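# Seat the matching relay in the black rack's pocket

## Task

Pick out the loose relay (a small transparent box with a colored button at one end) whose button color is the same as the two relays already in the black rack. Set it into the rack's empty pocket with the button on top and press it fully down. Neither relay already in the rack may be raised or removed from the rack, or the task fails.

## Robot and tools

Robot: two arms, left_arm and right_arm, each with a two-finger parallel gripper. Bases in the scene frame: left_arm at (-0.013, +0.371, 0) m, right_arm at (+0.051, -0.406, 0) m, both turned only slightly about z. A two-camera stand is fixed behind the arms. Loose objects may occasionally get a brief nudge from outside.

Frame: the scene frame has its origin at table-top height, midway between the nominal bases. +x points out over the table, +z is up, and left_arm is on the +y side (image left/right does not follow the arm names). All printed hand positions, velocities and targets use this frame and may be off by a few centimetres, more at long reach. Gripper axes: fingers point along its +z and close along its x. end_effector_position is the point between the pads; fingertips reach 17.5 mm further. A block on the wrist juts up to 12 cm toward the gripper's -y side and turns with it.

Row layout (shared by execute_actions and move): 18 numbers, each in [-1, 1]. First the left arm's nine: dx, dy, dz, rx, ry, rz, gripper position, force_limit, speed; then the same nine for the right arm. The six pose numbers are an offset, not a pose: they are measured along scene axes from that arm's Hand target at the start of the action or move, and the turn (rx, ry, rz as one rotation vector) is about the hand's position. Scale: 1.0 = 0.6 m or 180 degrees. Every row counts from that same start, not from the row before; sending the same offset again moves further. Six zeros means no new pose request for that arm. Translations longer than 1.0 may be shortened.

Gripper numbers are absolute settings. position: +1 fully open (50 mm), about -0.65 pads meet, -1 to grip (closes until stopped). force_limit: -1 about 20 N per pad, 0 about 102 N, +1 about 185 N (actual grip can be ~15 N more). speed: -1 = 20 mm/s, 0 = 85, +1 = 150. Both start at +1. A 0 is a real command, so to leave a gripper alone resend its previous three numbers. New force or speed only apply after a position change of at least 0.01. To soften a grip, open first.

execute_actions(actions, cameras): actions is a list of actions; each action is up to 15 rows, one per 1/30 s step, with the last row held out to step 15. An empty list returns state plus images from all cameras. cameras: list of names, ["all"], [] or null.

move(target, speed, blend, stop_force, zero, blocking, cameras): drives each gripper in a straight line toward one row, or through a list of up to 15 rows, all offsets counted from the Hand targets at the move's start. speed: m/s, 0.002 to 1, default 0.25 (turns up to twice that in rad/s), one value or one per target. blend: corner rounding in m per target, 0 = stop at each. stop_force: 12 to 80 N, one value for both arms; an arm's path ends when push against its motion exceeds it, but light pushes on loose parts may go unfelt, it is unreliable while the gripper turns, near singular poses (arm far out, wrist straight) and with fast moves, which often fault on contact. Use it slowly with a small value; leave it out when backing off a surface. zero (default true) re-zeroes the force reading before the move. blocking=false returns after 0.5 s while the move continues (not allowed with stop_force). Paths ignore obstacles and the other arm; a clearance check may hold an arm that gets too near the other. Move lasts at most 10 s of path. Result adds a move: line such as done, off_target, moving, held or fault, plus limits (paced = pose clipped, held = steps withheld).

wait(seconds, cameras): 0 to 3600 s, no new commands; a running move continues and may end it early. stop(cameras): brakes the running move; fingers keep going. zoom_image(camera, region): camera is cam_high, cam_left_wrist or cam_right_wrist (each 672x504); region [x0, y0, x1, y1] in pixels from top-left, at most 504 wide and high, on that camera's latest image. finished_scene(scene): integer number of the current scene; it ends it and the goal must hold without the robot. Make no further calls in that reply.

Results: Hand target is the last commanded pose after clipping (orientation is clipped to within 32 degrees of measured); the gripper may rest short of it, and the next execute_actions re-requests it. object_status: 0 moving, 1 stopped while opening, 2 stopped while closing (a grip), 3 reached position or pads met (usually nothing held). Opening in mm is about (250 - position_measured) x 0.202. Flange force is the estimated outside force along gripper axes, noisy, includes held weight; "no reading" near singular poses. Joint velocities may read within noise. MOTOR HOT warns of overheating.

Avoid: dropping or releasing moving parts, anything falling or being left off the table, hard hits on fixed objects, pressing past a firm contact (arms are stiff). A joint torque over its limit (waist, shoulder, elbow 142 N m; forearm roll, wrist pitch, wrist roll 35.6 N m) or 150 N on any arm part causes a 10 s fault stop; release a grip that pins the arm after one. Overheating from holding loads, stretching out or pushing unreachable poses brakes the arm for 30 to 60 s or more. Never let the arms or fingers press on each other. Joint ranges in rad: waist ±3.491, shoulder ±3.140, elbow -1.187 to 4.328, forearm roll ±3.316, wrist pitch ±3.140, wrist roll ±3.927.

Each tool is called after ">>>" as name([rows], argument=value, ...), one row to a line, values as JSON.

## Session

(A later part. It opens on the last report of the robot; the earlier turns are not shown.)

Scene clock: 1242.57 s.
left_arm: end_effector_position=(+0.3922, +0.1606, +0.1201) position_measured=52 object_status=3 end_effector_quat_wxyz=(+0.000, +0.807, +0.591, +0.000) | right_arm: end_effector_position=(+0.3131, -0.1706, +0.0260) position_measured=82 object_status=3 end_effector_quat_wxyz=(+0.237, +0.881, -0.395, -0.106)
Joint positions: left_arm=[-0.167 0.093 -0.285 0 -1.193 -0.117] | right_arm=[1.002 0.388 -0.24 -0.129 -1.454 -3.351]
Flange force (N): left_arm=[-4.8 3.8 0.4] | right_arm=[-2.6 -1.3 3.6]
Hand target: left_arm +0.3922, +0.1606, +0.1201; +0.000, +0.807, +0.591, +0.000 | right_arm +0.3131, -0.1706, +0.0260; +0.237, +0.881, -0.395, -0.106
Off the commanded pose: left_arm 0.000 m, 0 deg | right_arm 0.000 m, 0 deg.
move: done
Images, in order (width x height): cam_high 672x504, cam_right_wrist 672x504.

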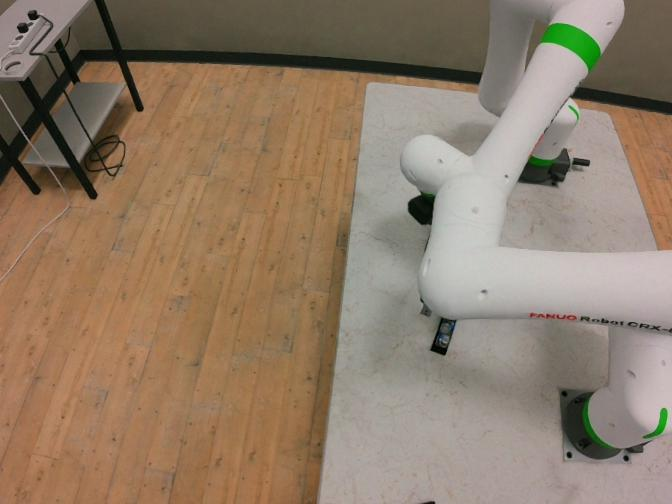

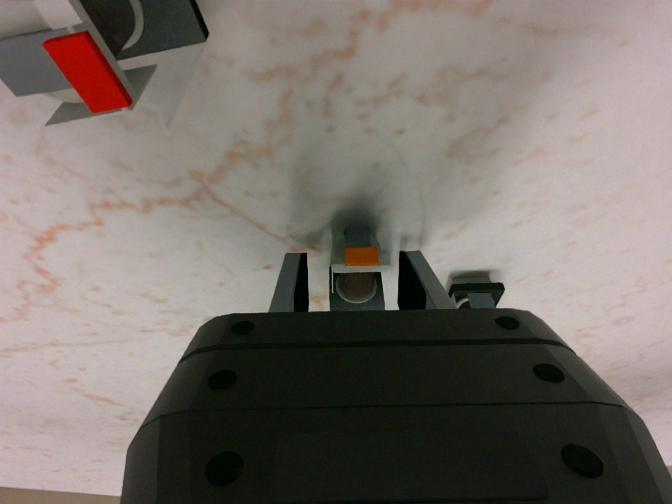

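>>> move(target=[0, 0, 0, 0, 0, 0, 0.67, -0.8, -1, 0, 0, 0, 0, 0, 0, -1, -0.8, -0.8], cameras=["cam_right_wrist"])

>>> zoom_image(camera="cam_right_wrist", region=[240, 130, 480, 330])

Scene clock: 1248.63 s.
left_arm: end_effector_position=(+0.3922, +0.1606, +0.1201) position_measured=52 object_status=3 end_effector_quat_wxyz=(+0.000, +0.807, +0.591, +0.000) | right_arm: end_effector_position=(+0.3131, -0.1706, +0.0260) position_measured=147 object_status=2 end_effector_quat_wxyz=(+0.237, +0.881, -0.395, -0.106)
Joint positions: left_arm=[-0.167 0.093 -0.285 0 -1.193 -0.117] | right_arm=[1.002 0.388 -0.24 -0.129 -1.454 -3.351]
Flange force (N): left_arm=[-4.3 3.9 0.7] | right_arm=[-2.4 -1.5 3.6]
Hand target: left_arm +0.3922, +0.1606, +0.1201; +0.000, +0.807, +0.591, +0.000 | right_arm +0.3131, -0.1706, +0.0260; +0.237, +0.881, -0.395, -0.106
Off the commanded pose: left_arm 0.000 m, 0 deg | right_arm 0.000 m, 0 deg.
move: done

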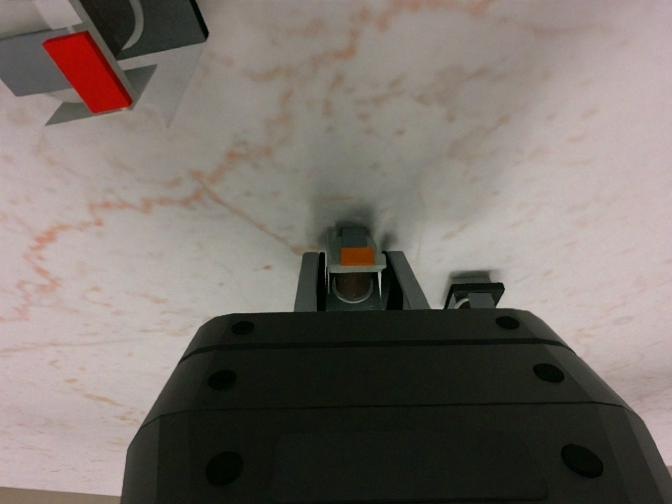

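Scaled by 2.100 from the camera's image (finer frame: 960x720).

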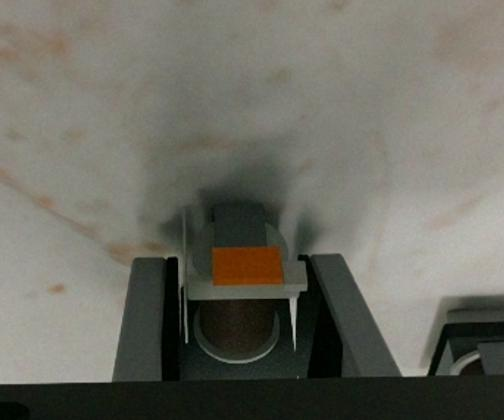

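>>> move([
  [0, 0, 0, 0, 0, 0, 0.67, -0.8, -1, 0, 0, 0.1, 0, 0, 0, -1, -0.8, -0.8],
  [0, 0, 0, 0, 0, 0, 0.67, -0.8, -1, 0, 0, 0.2067, 0.1109, -0.1245, 0, -1, -0.8, -0.8],
], speed=0.2, blend=[0.02, 0])

>>> move(target=[0, 0, 0, 0, 0, 0, 0.67, -0.8, -1, 0.0782, -0.2657, 0, 0, 0, 0.7683, -1, -0.8, -0.8], speed=0.3, cameras=["cam_right_wrist"])

>>> move(target=[0, 0, 0, 0, 0, 0, 0.67, -0.8, -1, 0, 0, 0, 0, 0.3333, 0, -1, -0.8, -0.8], speed=0.3, cameras=["all"])

Scene clock: 1274.13 s.
left_arm: end_effector_position=(+0.3922, +0.1606, +0.1201) position_measured=52 object_status=3 end_effector_quat_wxyz=(+0.000, +0.807, +0.591, +0.000) | right_arm: end_effector_position=(+0.3131, -0.1706, +0.1500) position_measured=147 object_status=2 end_effector_quat_wxyz=(+0.001, +0.912, -0.409, +0.000)
Joint positions: left_arm=[-0.167 0.093 -0.285 0 -1.193 -0.117] | right_arm=[1.125 -0.208 -0.495 0 -1.285 -3.522]
Flange force (N): left_arm=[-4.7 4.5 0.6] | right_arm=[-3.6 1.7 2.4]
Hand target: left_arm +0.3922, +0.1606, +0.1201; +0.000, +0.807, +0.591, +0.000 | right_arm +0.3131, -0.1706, +0.1500; +0.001, +0.912, -0.409, +0.000
Off the commanded pose: left_arm 0.000 m, 0 deg | right_arm 0.000 m, 0 deg.
move: done

Scene clock: 1278.70 s.
left_arm: end_effector_position=(+0.3922, +0.1606, +0.1201) position_measured=52 object_status=3 end_effector_quat_wxyz=(+0.000, +0.807, +0.591, +0.000) | right_arm: end_effector_position=(+0.3600, -0.3300, +0.1500) position_measured=147 object_status=2 end_effector_quat_wxyz=(+0.000, +0.707, +0.707, +0.000)
Joint positions: left_arm=[-0.167 0.093 -0.285 0 -1.193 -0.117] | right_arm=[0.678 -0.311 -0.572 0.001 -1.309 -0.662]
Flange force (N): left_arm=[-4.7 4.3 0.3] | right_arm=[4.8 -3.6 3.0]
Hand target: left_arm +0.3922, +0.1606, +0.1201; +0.000, +0.807, +0.591, +0.000 | right_arm +0.3600, -0.3300, +0.1500; +0.000, +0.707, +0.707, +0.000
Off the commanded pose: left_arm 0.000 m, 0 deg | right_arm 0.000 m, 0 deg.
move: done

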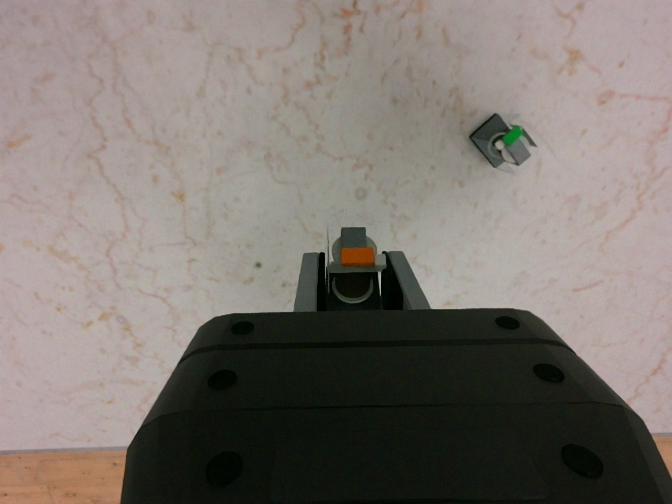

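Scene clock: 1280.90 s.
left_arm: end_effector_position=(+0.3922, +0.1606, +0.1201) position_measured=52 object_status=3 end_effector_quat_wxyz=(+0.000, +0.807, +0.591, +0.000) | right_arm: end_effector_position=(+0.3600, -0.3300, +0.1501) position_measured=147 object_status=2 end_effector_quat_wxyz=(-0.353, +0.613, +0.613, -0.353)
Joint positions: left_arm=[-0.167 0.093 -0.285 0 -1.193 -0.117] | right_arm=[0.356 0.532 0.069 -0.341 -2.102 -0.354]
Flange force (N): left_arm=[-3.9 3.2 0.2] | right_arm=[2.0 3.8 2.3]
Hand target: left_arm +0.3922, +0.1606, +0.1201; +0.000, +0.807, +0.591, +0.000 | right_arm +0.3600, -0.3300, +0.1500; -0.353, +0.613, +0.613, -0.353
Off the commanded pose: left_arm 0.000 m, 0 deg | right_arm 0.000 m, 0 deg.
move: done

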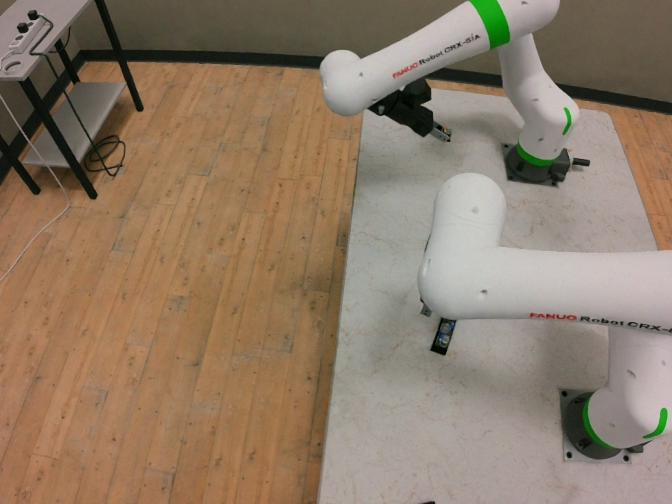

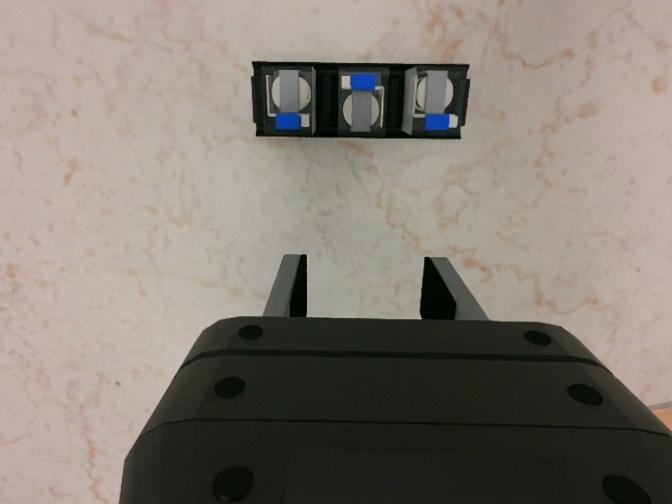

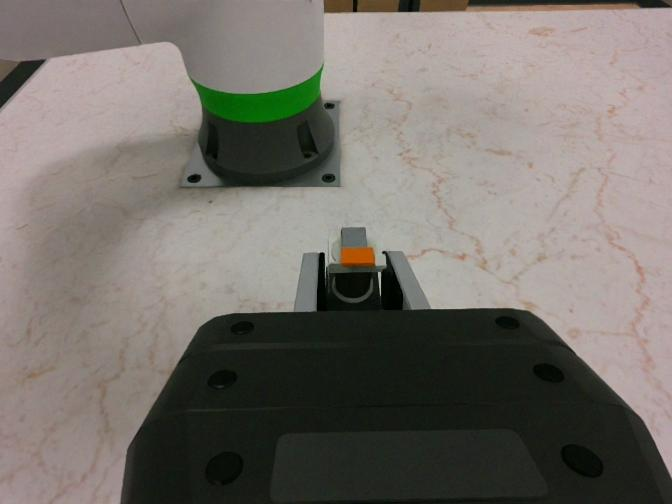

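>>> zoom_image(camera="cam_high", region=[360, 60, 480, 160])

>>> move(target=[0, 0, 0, 0, 0, 0, 0.67, -0.8, -1, 0, 0, -0.19, 0, 0, 0, -1, -0.8, -0.8], speed=0.12)

>>> move(target=[0, 0, 0, 0, 0, 0, 0.67, -0.8, -1, 0, 0, -0.035, 0, 0, 0, -1, -0.8, -0.8], speed=0.01, stop_force=12, cameras=["cam_right_wrist", "cam_high"])

>>> zoom_image(camera="cam_high", region=[360, 60, 480, 160])

>>> zoom_image(camera="cam_right_wrist", region=[240, 130, 480, 330])

Scaled by 4.200 from the camera's image (finer frame: 960x720).

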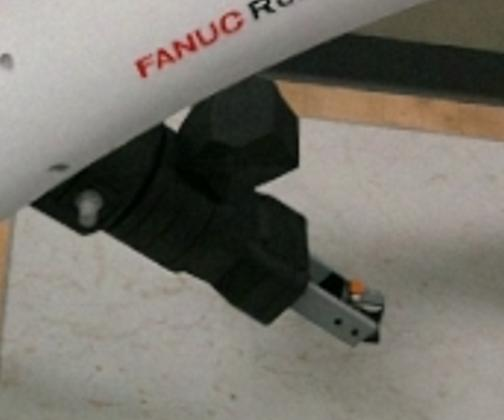

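Scene clock: 1297.77 s.
left_arm: end_effector_position=(+0.3922, +0.1606, +0.1201) position_measured=52 object_status=3 end_effector_quat_wxyz=(+0.000, +0.807, +0.591, +0.000) | right_arm: end_effector_position=(+0.3599, -0.3300, +0.0360) position_measured=147 object_status=2 end_effector_quat_wxyz=(-0.353, +0.613, +0.613, -0.353)
Joint positions: left_arm=[-0.167 0.093 -0.285 0 -1.193 -0.117] | right_arm=[0.359 0.705 0.018 -0.311 -1.888 -0.277]
Flange force (N): left_arm=[-4.2 3.5 0.6] | right_arm=[1.6 1.6 4.1]
Hand target: left_arm +0.3922, +0.1606, +0.1201; +0.000, +0.807, +0.591, +0.000 | right_arm +0.3600, -0.3300, +0.0360; -0.353, +0.613, +0.613, -0.353
Off the commanded pose: left_arm 0.000 m, 0 deg | right_arm 0.000 m, 0 deg.
move: done

Scene clock: 1299.47 s.
left_arm: end_effector_position=(+0.3922, +0.1606, +0.1201) position_measured=52 object_status=3 end_effector_quat_wxyz=(+0.000, +0.807, +0.591, +0.000) | right_arm: end_effector_position=(+0.3600, -0.3300, +0.0253) position_measured=147 object_status=2 end_effector_quat_wxyz=(-0.353, +0.613, +0.613, -0.353)
Joint positions: left_arm=[-0.167 0.093 -0.285 0 -1.193 -0.117] | right_arm=[0.359 0.724 0.017 -0.309 -1.87 -0.271]
Flange force (N): left_arm=[-4.8 4.0 1.0] | right_arm=[4.3 -15.8 -11.3]
Hand target: left_arm +0.3922, +0.1606, +0.1201; +0.000, +0.807, +0.591, +0.000 | right_arm +0.3600, -0.3300, +0.0253; -0.353, +0.613, +0.613, -0.353 (not the last commanded pose)
Off the commanded pose: left_arm 0.000 m, 0 deg | right_arm 0.010 m, 0 deg.
move: contact (right_arm)
Images, in order (width x height): cam_high 672x504, cam_right_wrist 672x504.

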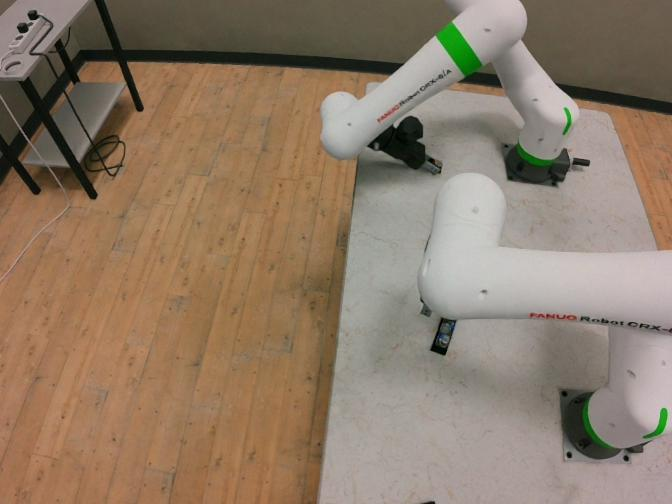

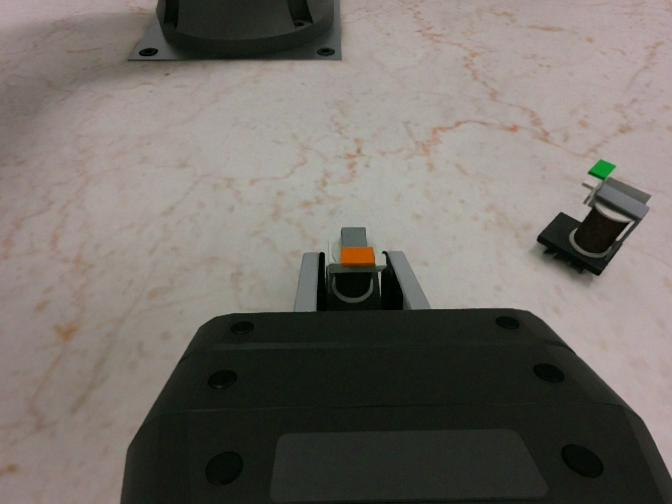

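Scaled by 4.200 from the camera's image (finer frame: 960x720).

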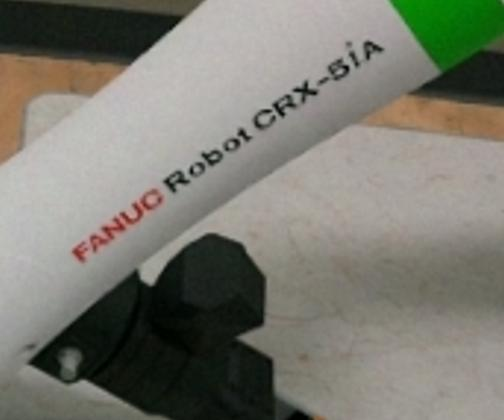

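Scaled by 2.100 from the camera's image (finer frame: 960x720).

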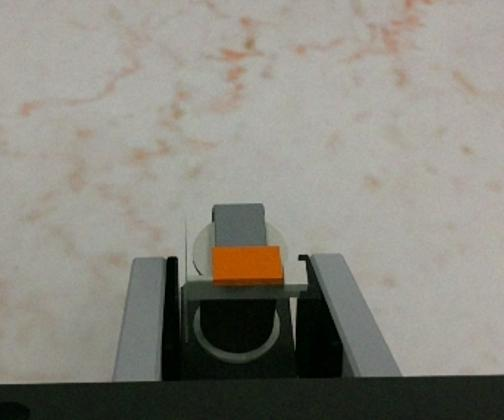

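>>> move([
  [0, 0, 0, 0, 0, 0, 0.67, -0.8, -1, 0, 0, 0.0008, 0, 0, 0, -1, -0.8, -0.8],
  [0, 0, 0, 0, 0, 0, 0.67, -0.8, -1, 0, 0, 0.0008, 0, 0, 0, 0.472, -0.8, -1],
  [0, 0, 0, 0, 0, 0, 0.67, -0.8, -1, 0.1155, 0, 0.0667, 0, 0, 0, 0.472, -0.8, -1],
], speed=[0.01, 0.01, 0.12], cameras=["cam_right_wrist", "cam_high"])

>>> zoom_image(camera="cam_high", region=[400, 120, 500, 240])

>>> zoom_image(camera="cam_right_wrist", region=[240, 130, 480, 330])

Scene clock: 1314.33 s.
left_arm: end_effector_position=(+0.3922, +0.1606, +0.1201) position_measured=52 object_status=3 end_effector_quat_wxyz=(+0.000, +0.807, +0.591, +0.000) | right_arm: end_effector_position=(+0.4293, -0.3301, +0.0653) position_measured=82 object_status=3 end_effector_quat_wxyz=(-0.353, +0.613, +0.613, -0.353)
Joint positions: left_arm=[-0.167 0.093 -0.285 0 -1.193 -0.117] | right_arm=[0.323 0.791 0.261 -0.298 -2.047 -0.297]
Flange force (N): left_arm=[-4.5 3.9 0.6] | right_arm=[1.8 2.9 2.5]
Hand target: left_arm +0.3922, +0.1606, +0.1201; +0.000, +0.807, +0.591, +0.000 | right_arm +0.4293, -0.3300, +0.0653; -0.353, +0.613, +0.613, -0.353
Off the commanded pose: left_arm 0.000 m, 0 deg | right_arm 0.000 m, 0 deg.
move: done
Images, in order (width x height): cam_high 672x504, cam_right_wrist 672x504.

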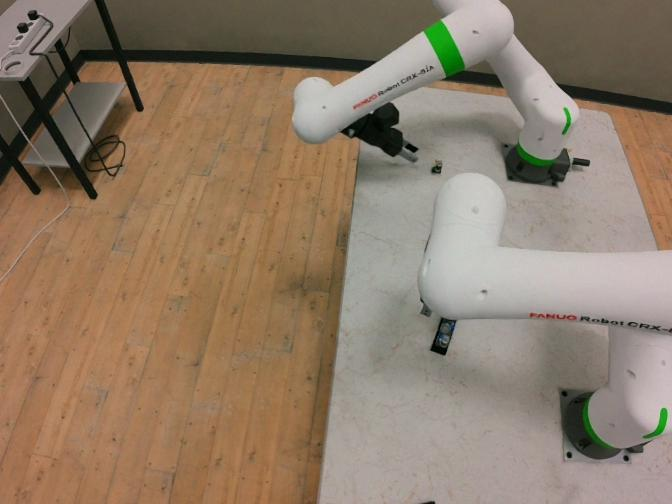

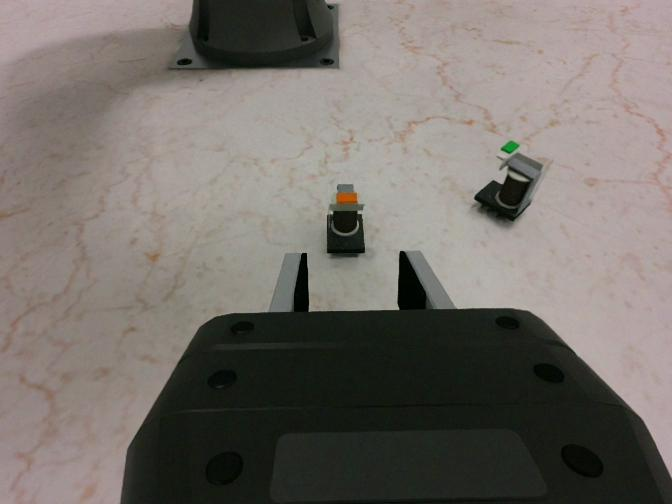

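Scaled by 4.200 from the camera's image (finer frame: 960x720).

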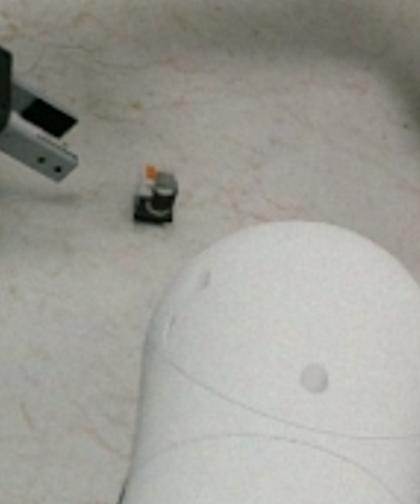

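Scaled by 2.100 from the camera's image (finer frame: 960x720).

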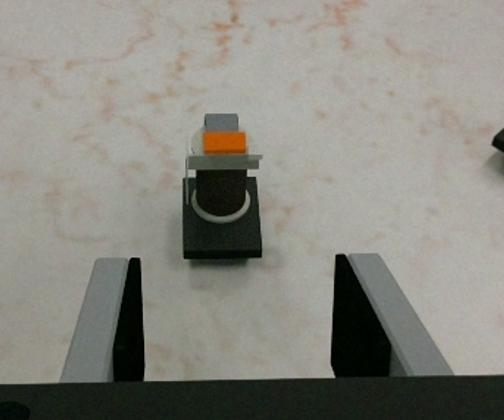

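>>> move(target=[-0.3203, 0.4823, 0.3833, 0, 0, 0, 0.67, -0.8, -1, -0.03, 0.13, 0.22, 0, -0.3333, 0, 0.67, -0.8, -0.5], speed=0.25, cameras=["cam_high"])

Scene clock: 1358.27 s.
left_arm: end_effector_position=(+0.2001, +0.4500, +0.3501) position_measured=52 object_status=3 end_effector_quat_wxyz=(+0.000, +0.807, +0.591, +0.000) | right_arm: end_effector_position=(+0.4113, -0.2520, +0.1973) position_measured=52 object_status=3 end_effector_quat_wxyz=(+0.000, +0.707, +0.707, +0.000)
Joint positions: left_arm=[0.986 -0.572 -0.253 0 -1.89 -1.27] | right_arm=[0.758 -0.13 -0.317 0.001 -1.383 -0.742]
Flange force (N): left_arm=[-2.4 11.8 -0.6] | right_arm=[3.3 -2.7 2.7]
Hand target: left_arm +0.2000, +0.4500, +0.3500; +0.000, +0.807, +0.591, +0.000 | right_arm +0.4113, -0.2520, +0.1973; +0.000, +0.707, +0.707, +0.000
Off the commanded pose: left_arm 0.000 m, 0 deg | right_arm 0.000 m, 0 deg.
move: done

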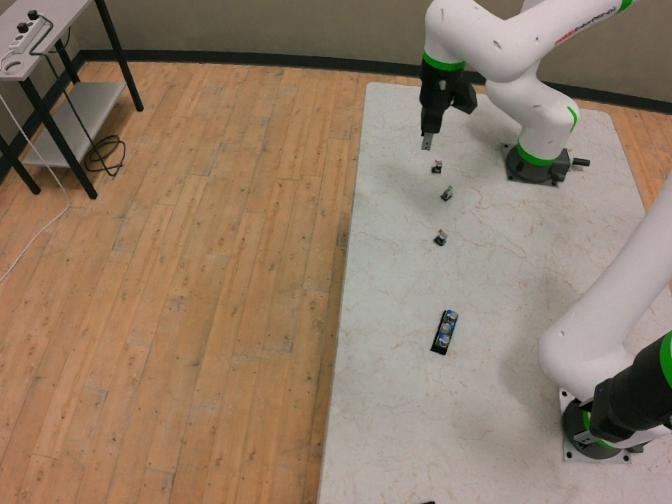

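>>> zoom_image(camera="cam_high", region=[400, 140, 500, 260])

>>> zoom_image(camera="cam_high", region=[400, 290, 500, 370])

Scaled by 4.200 from the camera's image (finer frame: 960x720).

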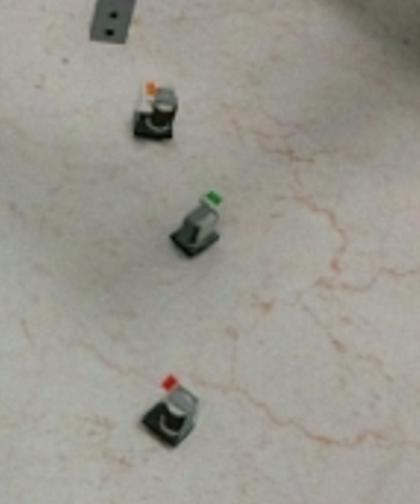

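Scaled by 5.040 from the camera's image (finer frame: 960x720).

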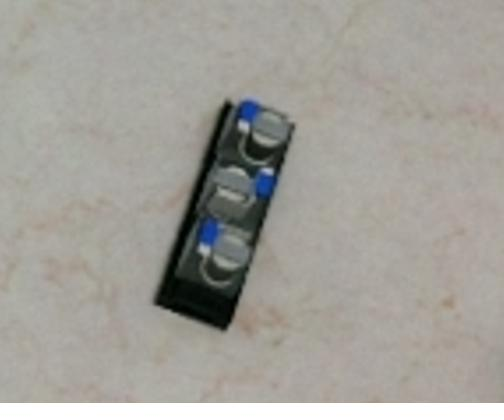

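>>> move(target=[-0.25, 0.25, 0.083, 0, 0, 0.15, 0.67, -0.8, -1, 0, 0, 0, 0, 0, 0, 0.67, -0.8, -0.5], speed=0.25)

>>> move(target=[0, 0, 0, 0, 0, 0, 0.67, -0.8, -1, -0.0788, 0.8725, -0.1122, 0, 0, 0.4022, 0.67, -0.8, -0.5], speed=0.25, cameras=["all"])

>>> zoom_image(camera="cam_right_wrist", region=[260, 30, 420, 190])

Scene clock: 1393.33 s.
left_arm: end_effector_position=(+0.0501, +0.6000, +0.3998) position_measured=52 object_status=3 end_effector_quat_wxyz=(+0.000, +0.647, +0.763, +0.000) | right_arm: end_effector_position=(+0.4113, -0.2520, +0.1973) position_measured=52 object_status=3 end_effector_quat_wxyz=(+0.000, +0.707, +0.707, +0.000)
Joint positions: left_arm=[1.904 -0.5 -0.095 0 -1.976 -1.717] | right_arm=[0.758 -0.13 -0.317 0.001 -1.383 -0.742]
Flange force (N): left_arm=[4.1 10.8 -2.9] | right_arm=[3.4 -2.3 2.5]
Hand target: left_arm +0.0500, +0.6000, +0.3998; +0.000, +0.647, +0.763, +0.000 | right_arm +0.4113, -0.2520, +0.1973; +0.000, +0.707, +0.707, +0.000
Off the commanded pose: left_arm 0.000 m, 0 deg | right_arm 0.000 m, 0 deg.
move: done

Scene clock: 1395.63 s.
left_arm: end_effector_position=(+0.0500, +0.6000, +0.3998) position_measured=52 object_status=3 end_effector_quat_wxyz=(+0.000, +0.647, +0.763, +0.000) | right_arm: end_effector_position=(+0.3797, +0.0860, +0.1537) position_measured=52 object_status=3 end_effector_quat_wxyz=(+0.001, +0.368, +0.930, +0.002)
Joint positions: left_arm=[1.904 -0.5 -0.095 0 -1.976 -1.717] | right_arm=[1.221 0.391 0.165 0.003 -1.34 -0.387]
Flange force (N): left_arm=[3.1 9.6 -1.4] | right_arm=[3.2 3.8 1.7]
Hand target: left_arm +0.0500, +0.6000, +0.3998; +0.000, +0.647, +0.763, +0.000 | right_arm +0.3796, +0.0860, +0.1537; +0.001, +0.368, +0.930, +0.002 (not the last commanded pose)
Off the commanded pose: left_arm 0.000 m, 0 deg | right_arm 0.188 m, 26 deg.
move: held (right_arm; a check stopped the path); limits=held
pose unreachable (right arm): on one or more control steps of this call, first in action 0 (counted from 0), this arm could not follow its commanded pose, so it was not sent that pose on those steps. It may still have moved: this result reports where it is.
cause: moving toward the commanded pose would bring a part of the arm too close to another arm (a part of this arm just beyond joint 4 (forearm roll) and a part of the left arm just beyond its joint 2 (shoulder), at the place that arm is still heading or pushing toward).

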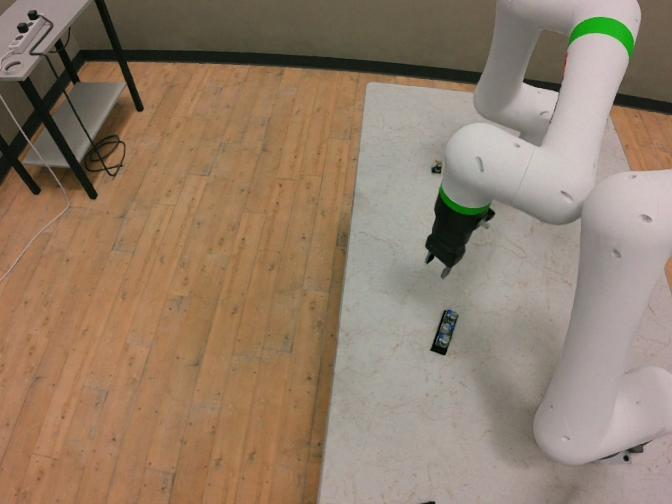

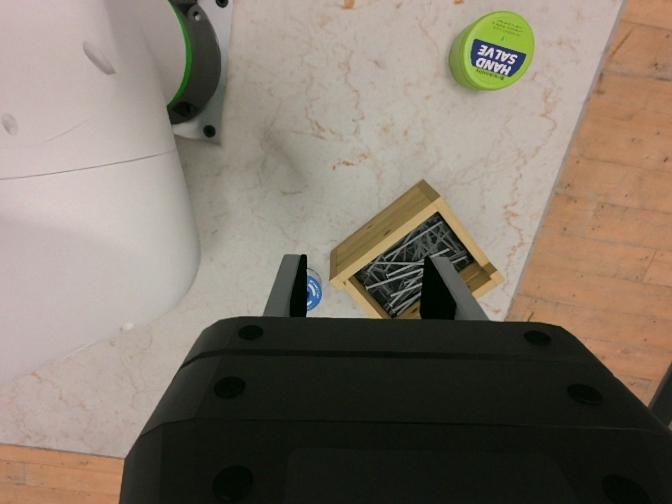

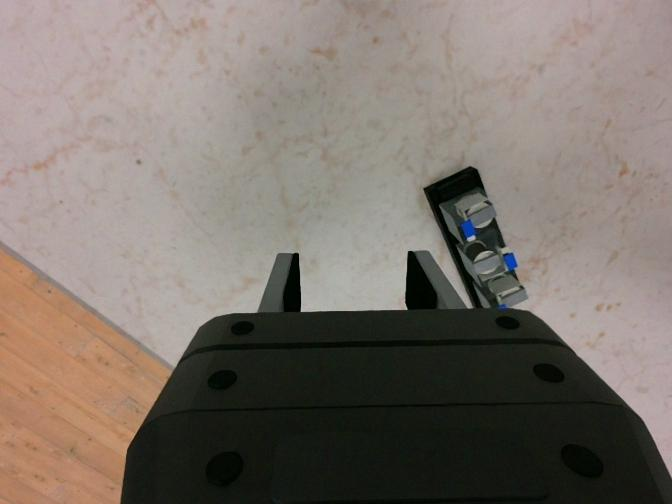

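Scaled by 3.150 from the camera's image (finer frame: 960x720).

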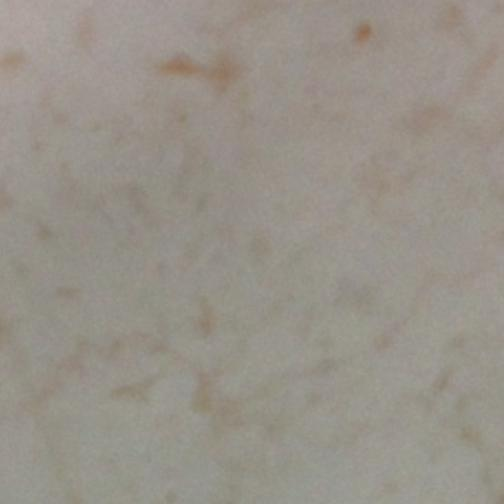

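>>> move([
  [0, 0, 0, 0, 0, 0, 0.67, -0.8, -1, -0.0972, -0.5295, -0.056, 0, 0, -0.521, 1, -0.8, -0.5],
  [0, 0, 0, 0, 0, 0, 0.67, -0.8, -1, -0.0972, -0.5295, -0.1937, 0, 0, -0.521, 1, -0.8, -0.5],
], speed=[0.25, 0.12], cameras=["cam_right_wrist"])

>>> move(target=[0, 0, 0, 0, 0, 0, 0.67, -0.8, -1, 0, 0, 0, 0, 0, 0, -1, -0.8, -0.8], cameras=["cam_right_wrist"])

>>> zoom_image(camera="cam_right_wrist", region=[260, 200, 440, 340])

Scene clock: 1430.30 s.
left_arm: end_effector_position=(+0.0500, +0.6000, +0.3998) position_measured=52 object_status=3 end_effector_quat_wxyz=(+0.000, +0.647, +0.763, +0.000) | right_arm: end_effector_position=(+0.3213, -0.2316, +0.0375) position_measured=3 object_status=3 end_effector_quat_wxyz=(+0.003, +0.930, +0.367, +0.001)
Joint positions: left_arm=[1.904 -0.5 -0.095 0 -1.976 -1.717] | right_arm=[1.01 -0.157 -0.745 0.006 -0.984 -1.816]
Flange force (N): left_arm=[2.7 8.9 -1.6] | right_arm=[-1.0 -4.9 3.3]
Hand target: left_arm +0.0500, +0.6000, +0.3998; +0.000, +0.647, +0.763, +0.000 | right_arm +0.3213, -0.2317, +0.0375; +0.003, +0.930, +0.367, +0.001
Off the commanded pose: left_arm 0.000 m, 0 deg | right_arm 0.000 m, 0 deg.
move: done

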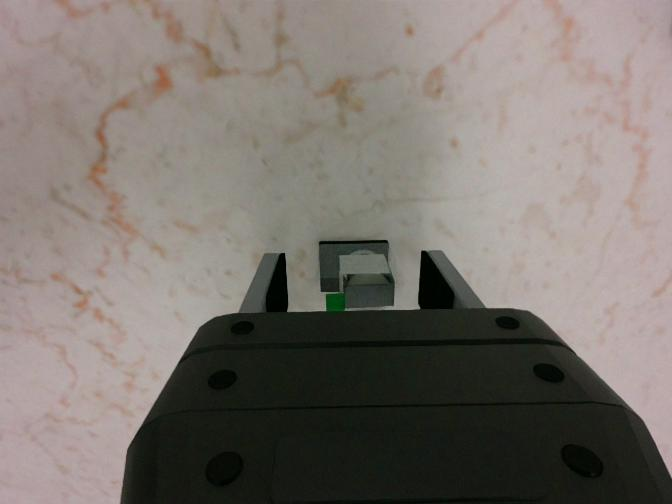

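Scene clock: 1431.23 s.
left_arm: end_effector_position=(+0.0500, +0.6000, +0.3998) position_measured=52 object_status=3 end_effector_quat_wxyz=(+0.000, +0.647, +0.763, +0.000) | right_arm: end_effector_position=(+0.3213, -0.2317, +0.0375) position_measured=115 object_status=2 end_effector_quat_wxyz=(+0.003, +0.930, +0.367, +0.001)
Joint positions: left_arm=[1.904 -0.5 -0.095 0 -1.976 -1.717] | right_arm=[1.01 -0.157 -0.745 0.006 -0.984 -1.816]
Flange force (N): left_arm=[3.1 9.9 -1.7] | right_arm=[-1.7 -5.1 3.3]
Hand target: left_arm +0.0500, +0.6000, +0.3998; +0.000, +0.647, +0.763, +0.000 | right_arm +0.3213, -0.2317, +0.0375; +0.003, +0.930, +0.367, +0.001
Off the commanded pose: left_arm 0.000 m, 0 deg | right_arm 0.000 m, 0 deg.
move: done

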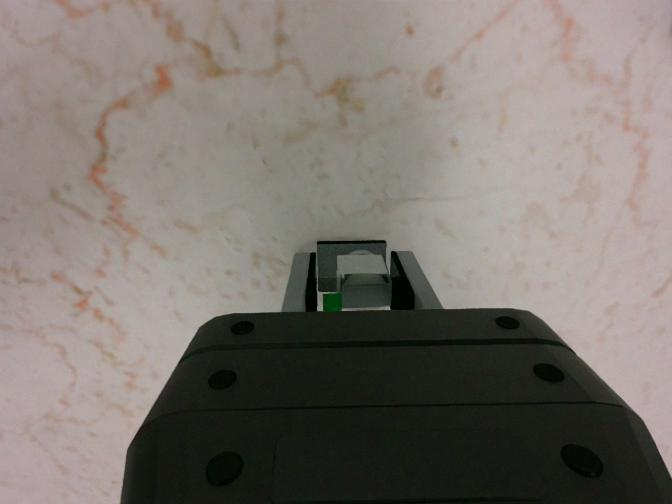

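Scaled by 2.800 from the camera's image (finer frame: 960x720).

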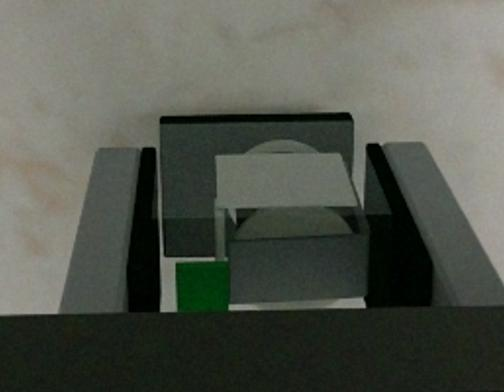

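>>> move([
  [0, 0, 0, 0, 0, 0, 0.67, -0.8, -1, 0, 0, 0, 0, 0, 0, 0.8, -0.8, -1],
  [0, 0, 0, 0, 0, 0, 0.67, -0.8, -1, 0, 0, 0.2, 0, 0, 0, 0.8, -0.8, -1],
  [0, 0, 0, 0, 0, 0, 0.67, -0.8, -1, -0.05, -0.25, 0.42, 0, 0, 0, 0.8, -0.8, -1],
], speed=[0.1, 0.12, 0.25], blend=[0, 0.03, 0])

>>> move([
  [0.4903, -0.6523, -0.4663, 0, 0, -0.65, 0.67, -0.8, -1, 0, 0, 0, 0, 0, 0, 0.8, -0.8, -1],
  [0.4903, -0.6523, -0.5963, 0, 0, -0.65, 0.67, -0.8, -1, 0, 0, 0, 0, 0, 0, 0.8, -0.8, -1],
], speed=[0.25, 0.1], cameras=["all"])

>>> zoom_image(camera="cam_left_wrist", region=[260, 190, 460, 330])

Scene clock: 1459.10 s.
left_arm: end_effector_position=(+0.0500, +0.6000, +0.3998) position_measured=52 object_status=3 end_effector_quat_wxyz=(+0.000, +0.647, +0.763, +0.000) | right_arm: end_effector_position=(+0.2913, -0.3817, +0.2895) position_measured=32 object_status=3 end_effector_quat_wxyz=(+0.003, +0.930, +0.367, +0.001)
Joint positions: left_arm=[1.904 -0.5 -0.095 0 -1.976 -1.717] | right_arm=[0.692 -0.569 -0.399 0.005 -1.741 -1.494]
Flange force (N): left_arm=[3.7 10.5 -2.7] | right_arm=[-0.1 -9.9 2.6]
Hand target: left_arm +0.0500, +0.6000, +0.3998; +0.000, +0.647, +0.763, +0.000 | right_arm +0.2913, -0.3817, +0.2895; +0.003, +0.930, +0.367, +0.001
Off the commanded pose: left_arm 0.000 m, 0 deg | right_arm 0.000 m, 0 deg.
move: done

Scene clock: 1464.63 s.
left_arm: end_effector_position=(+0.3442, +0.2087, +0.0421) position_measured=52 object_status=3 end_effector_quat_wxyz=(+0.000, +0.988, -0.153, +0.000) | right_arm: end_effector_position=(+0.2913, -0.3817, +0.2895) position_measured=32 object_status=3 end_effector_quat_wxyz=(+0.003, +0.930, +0.367, +0.001)
Joint positions: left_arm=[-0.066 0.03 -0.557 -0.001 -0.984 -1.788] | right_arm=[0.692 -0.569 -0.399 0.005 -1.741 -1.494]
Flange force (N): left_arm=[4.3 5.6 1.3] | right_arm=[-0.2 -7.2 2.1]
Hand target: left_arm +0.3442, +0.2086, +0.0421; +0.000, +0.988, -0.153, +0.000 | right_arm +0.2913, -0.3817, +0.2895; +0.003, +0.930, +0.367, +0.001
Off the commanded pose: left_arm 0.000 m, 0 deg | right_arm 0.000 m, 0 deg.
move: done

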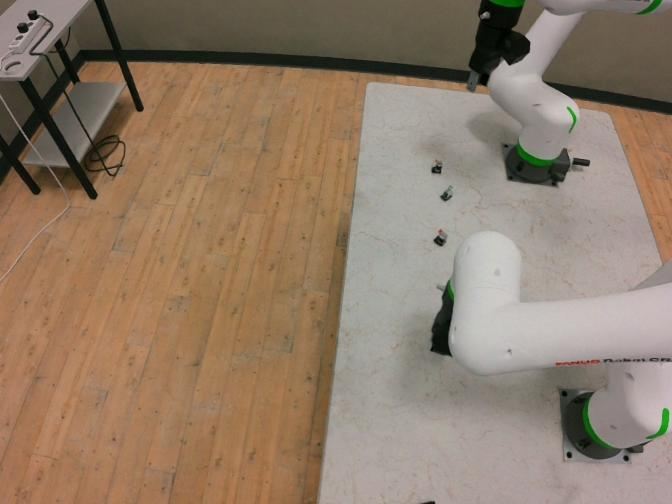

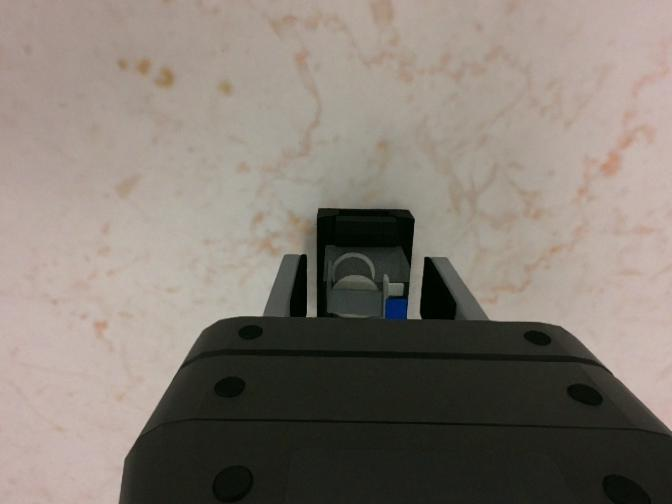

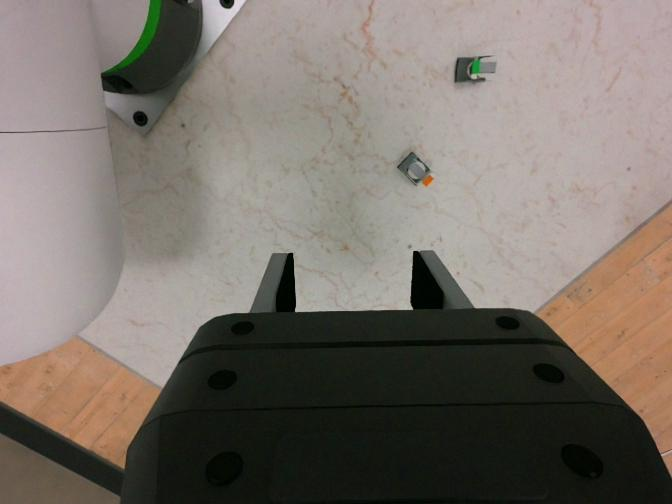

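Scaled by 2.520 from the camera's image (finer frame: 960x720).

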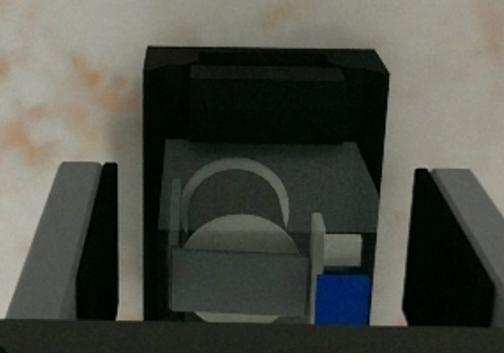

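>>> move([
  [0, 0, 0, 0, 0, 0, -1, -0.8, -0.8, 0, 0, 0, 0, 0, 0, 0.8, -0.8, -1],
  [0, 0, 0.035, 0, 0, 0, -1, -0.8, -0.8, 0, 0, 0, 0, 0, 0, 0.8, -0.8, -1],
  [0.0019, -0.0006, 0.035, 0, 0, 0, -1, -0.8, -0.8, 0, 0, 0, 0, 0, 0, 0.8, -0.8, -1],
], speed=[0.1, 0.05, 0.05], cameras=["cam_left_wrist"])

>>> zoom_image(camera="cam_left_wrist", region=[260, 190, 460, 330])

>>> move(target=[0, 0, -0.04, 0, 0, 0, -1, -0.8, -0.8, 0, 0, 0, 0, 0, 0, 0.8, -0.8, -1], speed=0.01, stop_force=12, cameras=["cam_left_wrist"])

>>> zoom_image(camera="cam_left_wrist", region=[260, 190, 460, 330])

Scene clock: 1475.77 s.
left_arm: end_effector_position=(+0.3454, +0.2082, +0.0631) position_measured=117 object_status=2 end_effector_quat_wxyz=(+0.000, +0.988, -0.153, +0.000) | right_arm: end_effector_position=(+0.2913, -0.3817, +0.2895) position_measured=32 object_status=3 end_effector_quat_wxyz=(+0.003, +0.930, +0.367, +0.001)
Joint positions: left_arm=[-0.067 0.002 -0.528 0 -1.041 -1.787] | right_arm=[0.692 -0.569 -0.399 0.005 -1.741 -1.494]
Flange force (N): left_arm=[4.8 5.4 1.4] | right_arm=[-0.1 -8.0 2.4]
Hand target: left_arm +0.3454, +0.2083, +0.0631; +0.000, +0.988, -0.153, +0.000 | right_arm +0.2913, -0.3817, +0.2895; +0.003, +0.930, +0.367, +0.001
Off the commanded pose: left_arm 0.000 m, 0 deg | right_arm 0.000 m, 0 deg.
move: done

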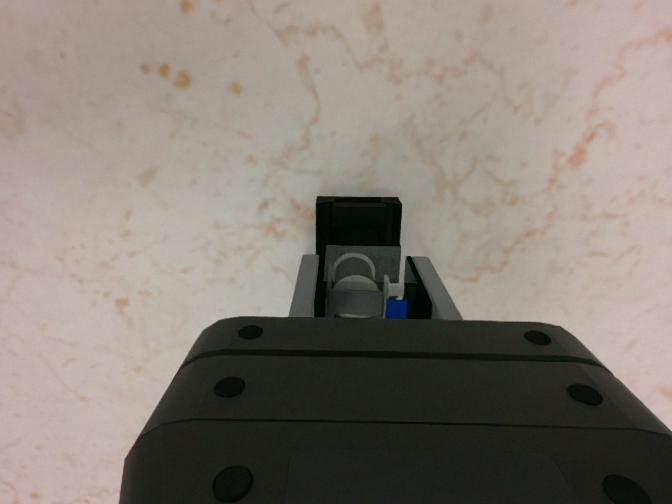

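Scaled by 2.520 from the camera's image (finer frame: 960x720).

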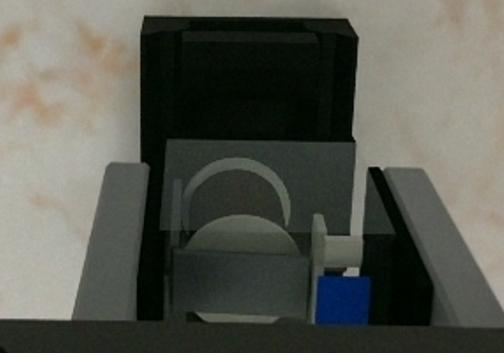

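Scene clock: 1478.53 s.
left_arm: end_effector_position=(+0.3454, +0.2083, +0.0416) position_measured=117 object_status=2 end_effector_quat_wxyz=(+0.000, +0.988, -0.153, +0.000) | right_arm: end_effector_position=(+0.2913, -0.3817, +0.2895) position_measured=32 object_status=3 end_effector_quat_wxyz=(+0.003, +0.930, +0.367, +0.001)
Joint positions: left_arm=[-0.067 0.034 -0.554 0 -0.982 -1.787] | right_arm=[0.692 -0.569 -0.399 0.005 -1.741 -1.494]
Flange force (N): left_arm=[0.2 4.8 -23.3] | right_arm=[-0.4 -7.4 2.7]
Hand target: left_arm +0.3454, +0.2083, +0.0416; +0.000, +0.988, -0.153, +0.000 (not the last commanded pose) | right_arm +0.2913, -0.3817, +0.2895; +0.003, +0.930, +0.367, +0.001
Off the commanded pose: left_arm 0.003 m, 0 deg | right_arm 0.000 m, 0 deg.
move: contact (left_arm)

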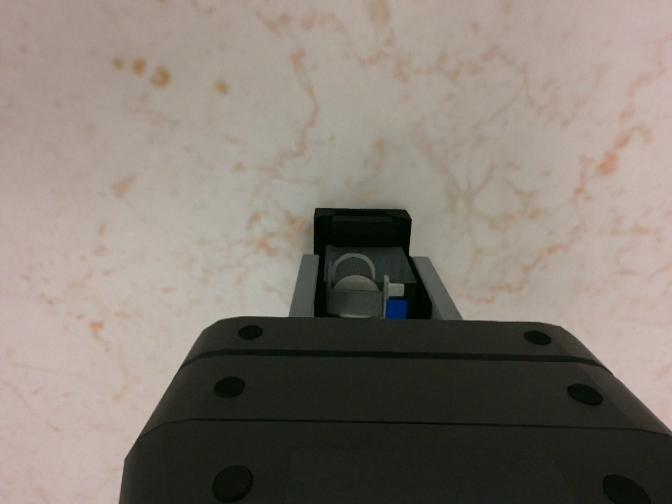

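Scaled by 2.520 from the camera's image (finer frame: 960x720).

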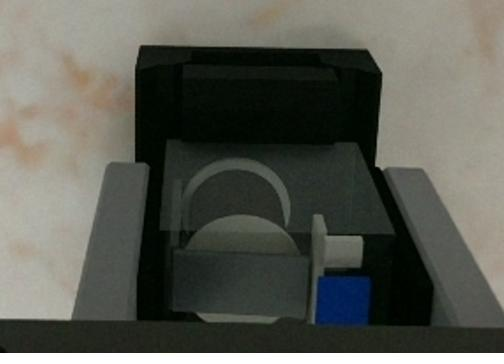

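>>> move([
  [0, 0, 0.035, 0, 0, 0, -1, -0.8, -0.8, 0, 0, 0, 0, 0, 0, 0.8, -0.8, -1],
  [-0.0029, -0.0026, 0.035, 0, 0, 0, -1, -0.8, -0.8, 0, 0, 0, 0, 0, 0, 0.8, -0.8, -1],
], speed=[0.05, 0.05])

>>> move(target=[0, 0, -0.04, 0, 0, 0, -1, -0.8, -0.8, 0, 0, 0, 0, 0, 0, 0.8, -0.8, -1], speed=0.01, stop_force=12, cameras=["cam_left_wrist"])

>>> zoom_image(camera="cam_left_wrist", region=[260, 190, 460, 330])

Scene clock: 1490.67 s.
left_arm: end_effector_position=(+0.3437, +0.2067, +0.0626) position_measured=117 object_status=2 end_effector_quat_wxyz=(+0.000, +0.988, -0.153, +0.000) | right_arm: end_effector_position=(+0.2913, -0.3817, +0.2895) position_measured=32 object_status=3 end_effector_quat_wxyz=(+0.003, +0.930, +0.367, +0.001)
Joint positions: left_arm=[-0.072 0 -0.531 0 -1.04 -1.783] | right_arm=[0.692 -0.569 -0.399 0.005 -1.741 -1.494]
Flange force (N): left_arm=[2.3 4.5 2.8] | right_arm=[-0.4 -7.8 2.3]
Hand target: left_arm +0.3437, +0.2067, +0.0626; +0.000, +0.988, -0.153, +0.000 | right_arm +0.2913, -0.3817, +0.2895; +0.003, +0.930, +0.367, +0.001
Off the commanded pose: left_arm 0.000 m, 0 deg | right_arm 0.000 m, 0 deg.
move: done

Scene clock: 1493.40 s.
left_arm: end_effector_position=(+0.3437, +0.2067, +0.0416) position_measured=117 object_status=2 end_effector_quat_wxyz=(+0.000, +0.988, -0.153, +0.000) | right_arm: end_effector_position=(+0.2913, -0.3817, +0.2895) position_measured=32 object_status=3 end_effector_quat_wxyz=(+0.003, +0.930, +0.367, +0.001)
Joint positions: left_arm=[-0.072 0.032 -0.556 0 -0.982 -1.783] | right_arm=[0.692 -0.569 -0.399 0.005 -1.741 -1.494]
Flange force (N): left_arm=[-1.0 4.0 -25.1] | right_arm=[-0.2 -7.8 2.4]
Hand target: left_arm +0.3437, +0.2067, +0.0416; +0.000, +0.988, -0.153, +0.000 (not the last commanded pose) | right_arm +0.2913, -0.3817, +0.2895; +0.003, +0.930, +0.367, +0.001
Off the commanded pose: left_arm 0.003 m, 0 deg | right_arm 0.000 m, 0 deg.
move: contact (left_arm)

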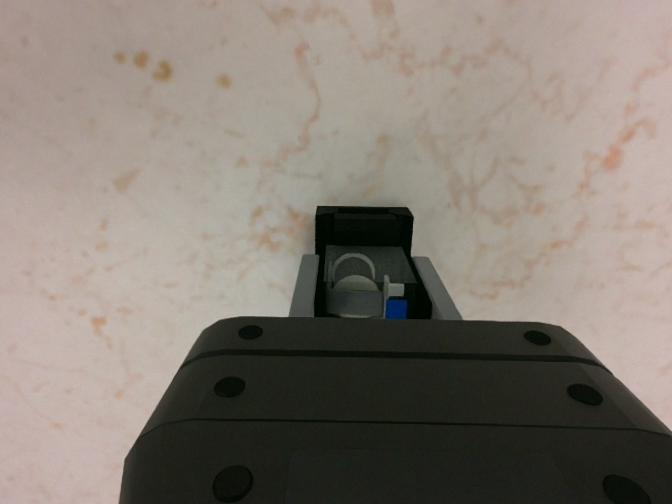

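Scaled by 2.520 from the camera's image (finer frame: 960x720).

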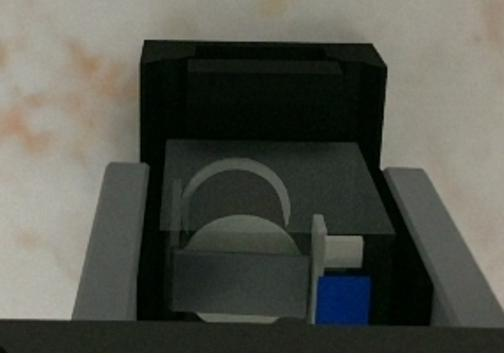

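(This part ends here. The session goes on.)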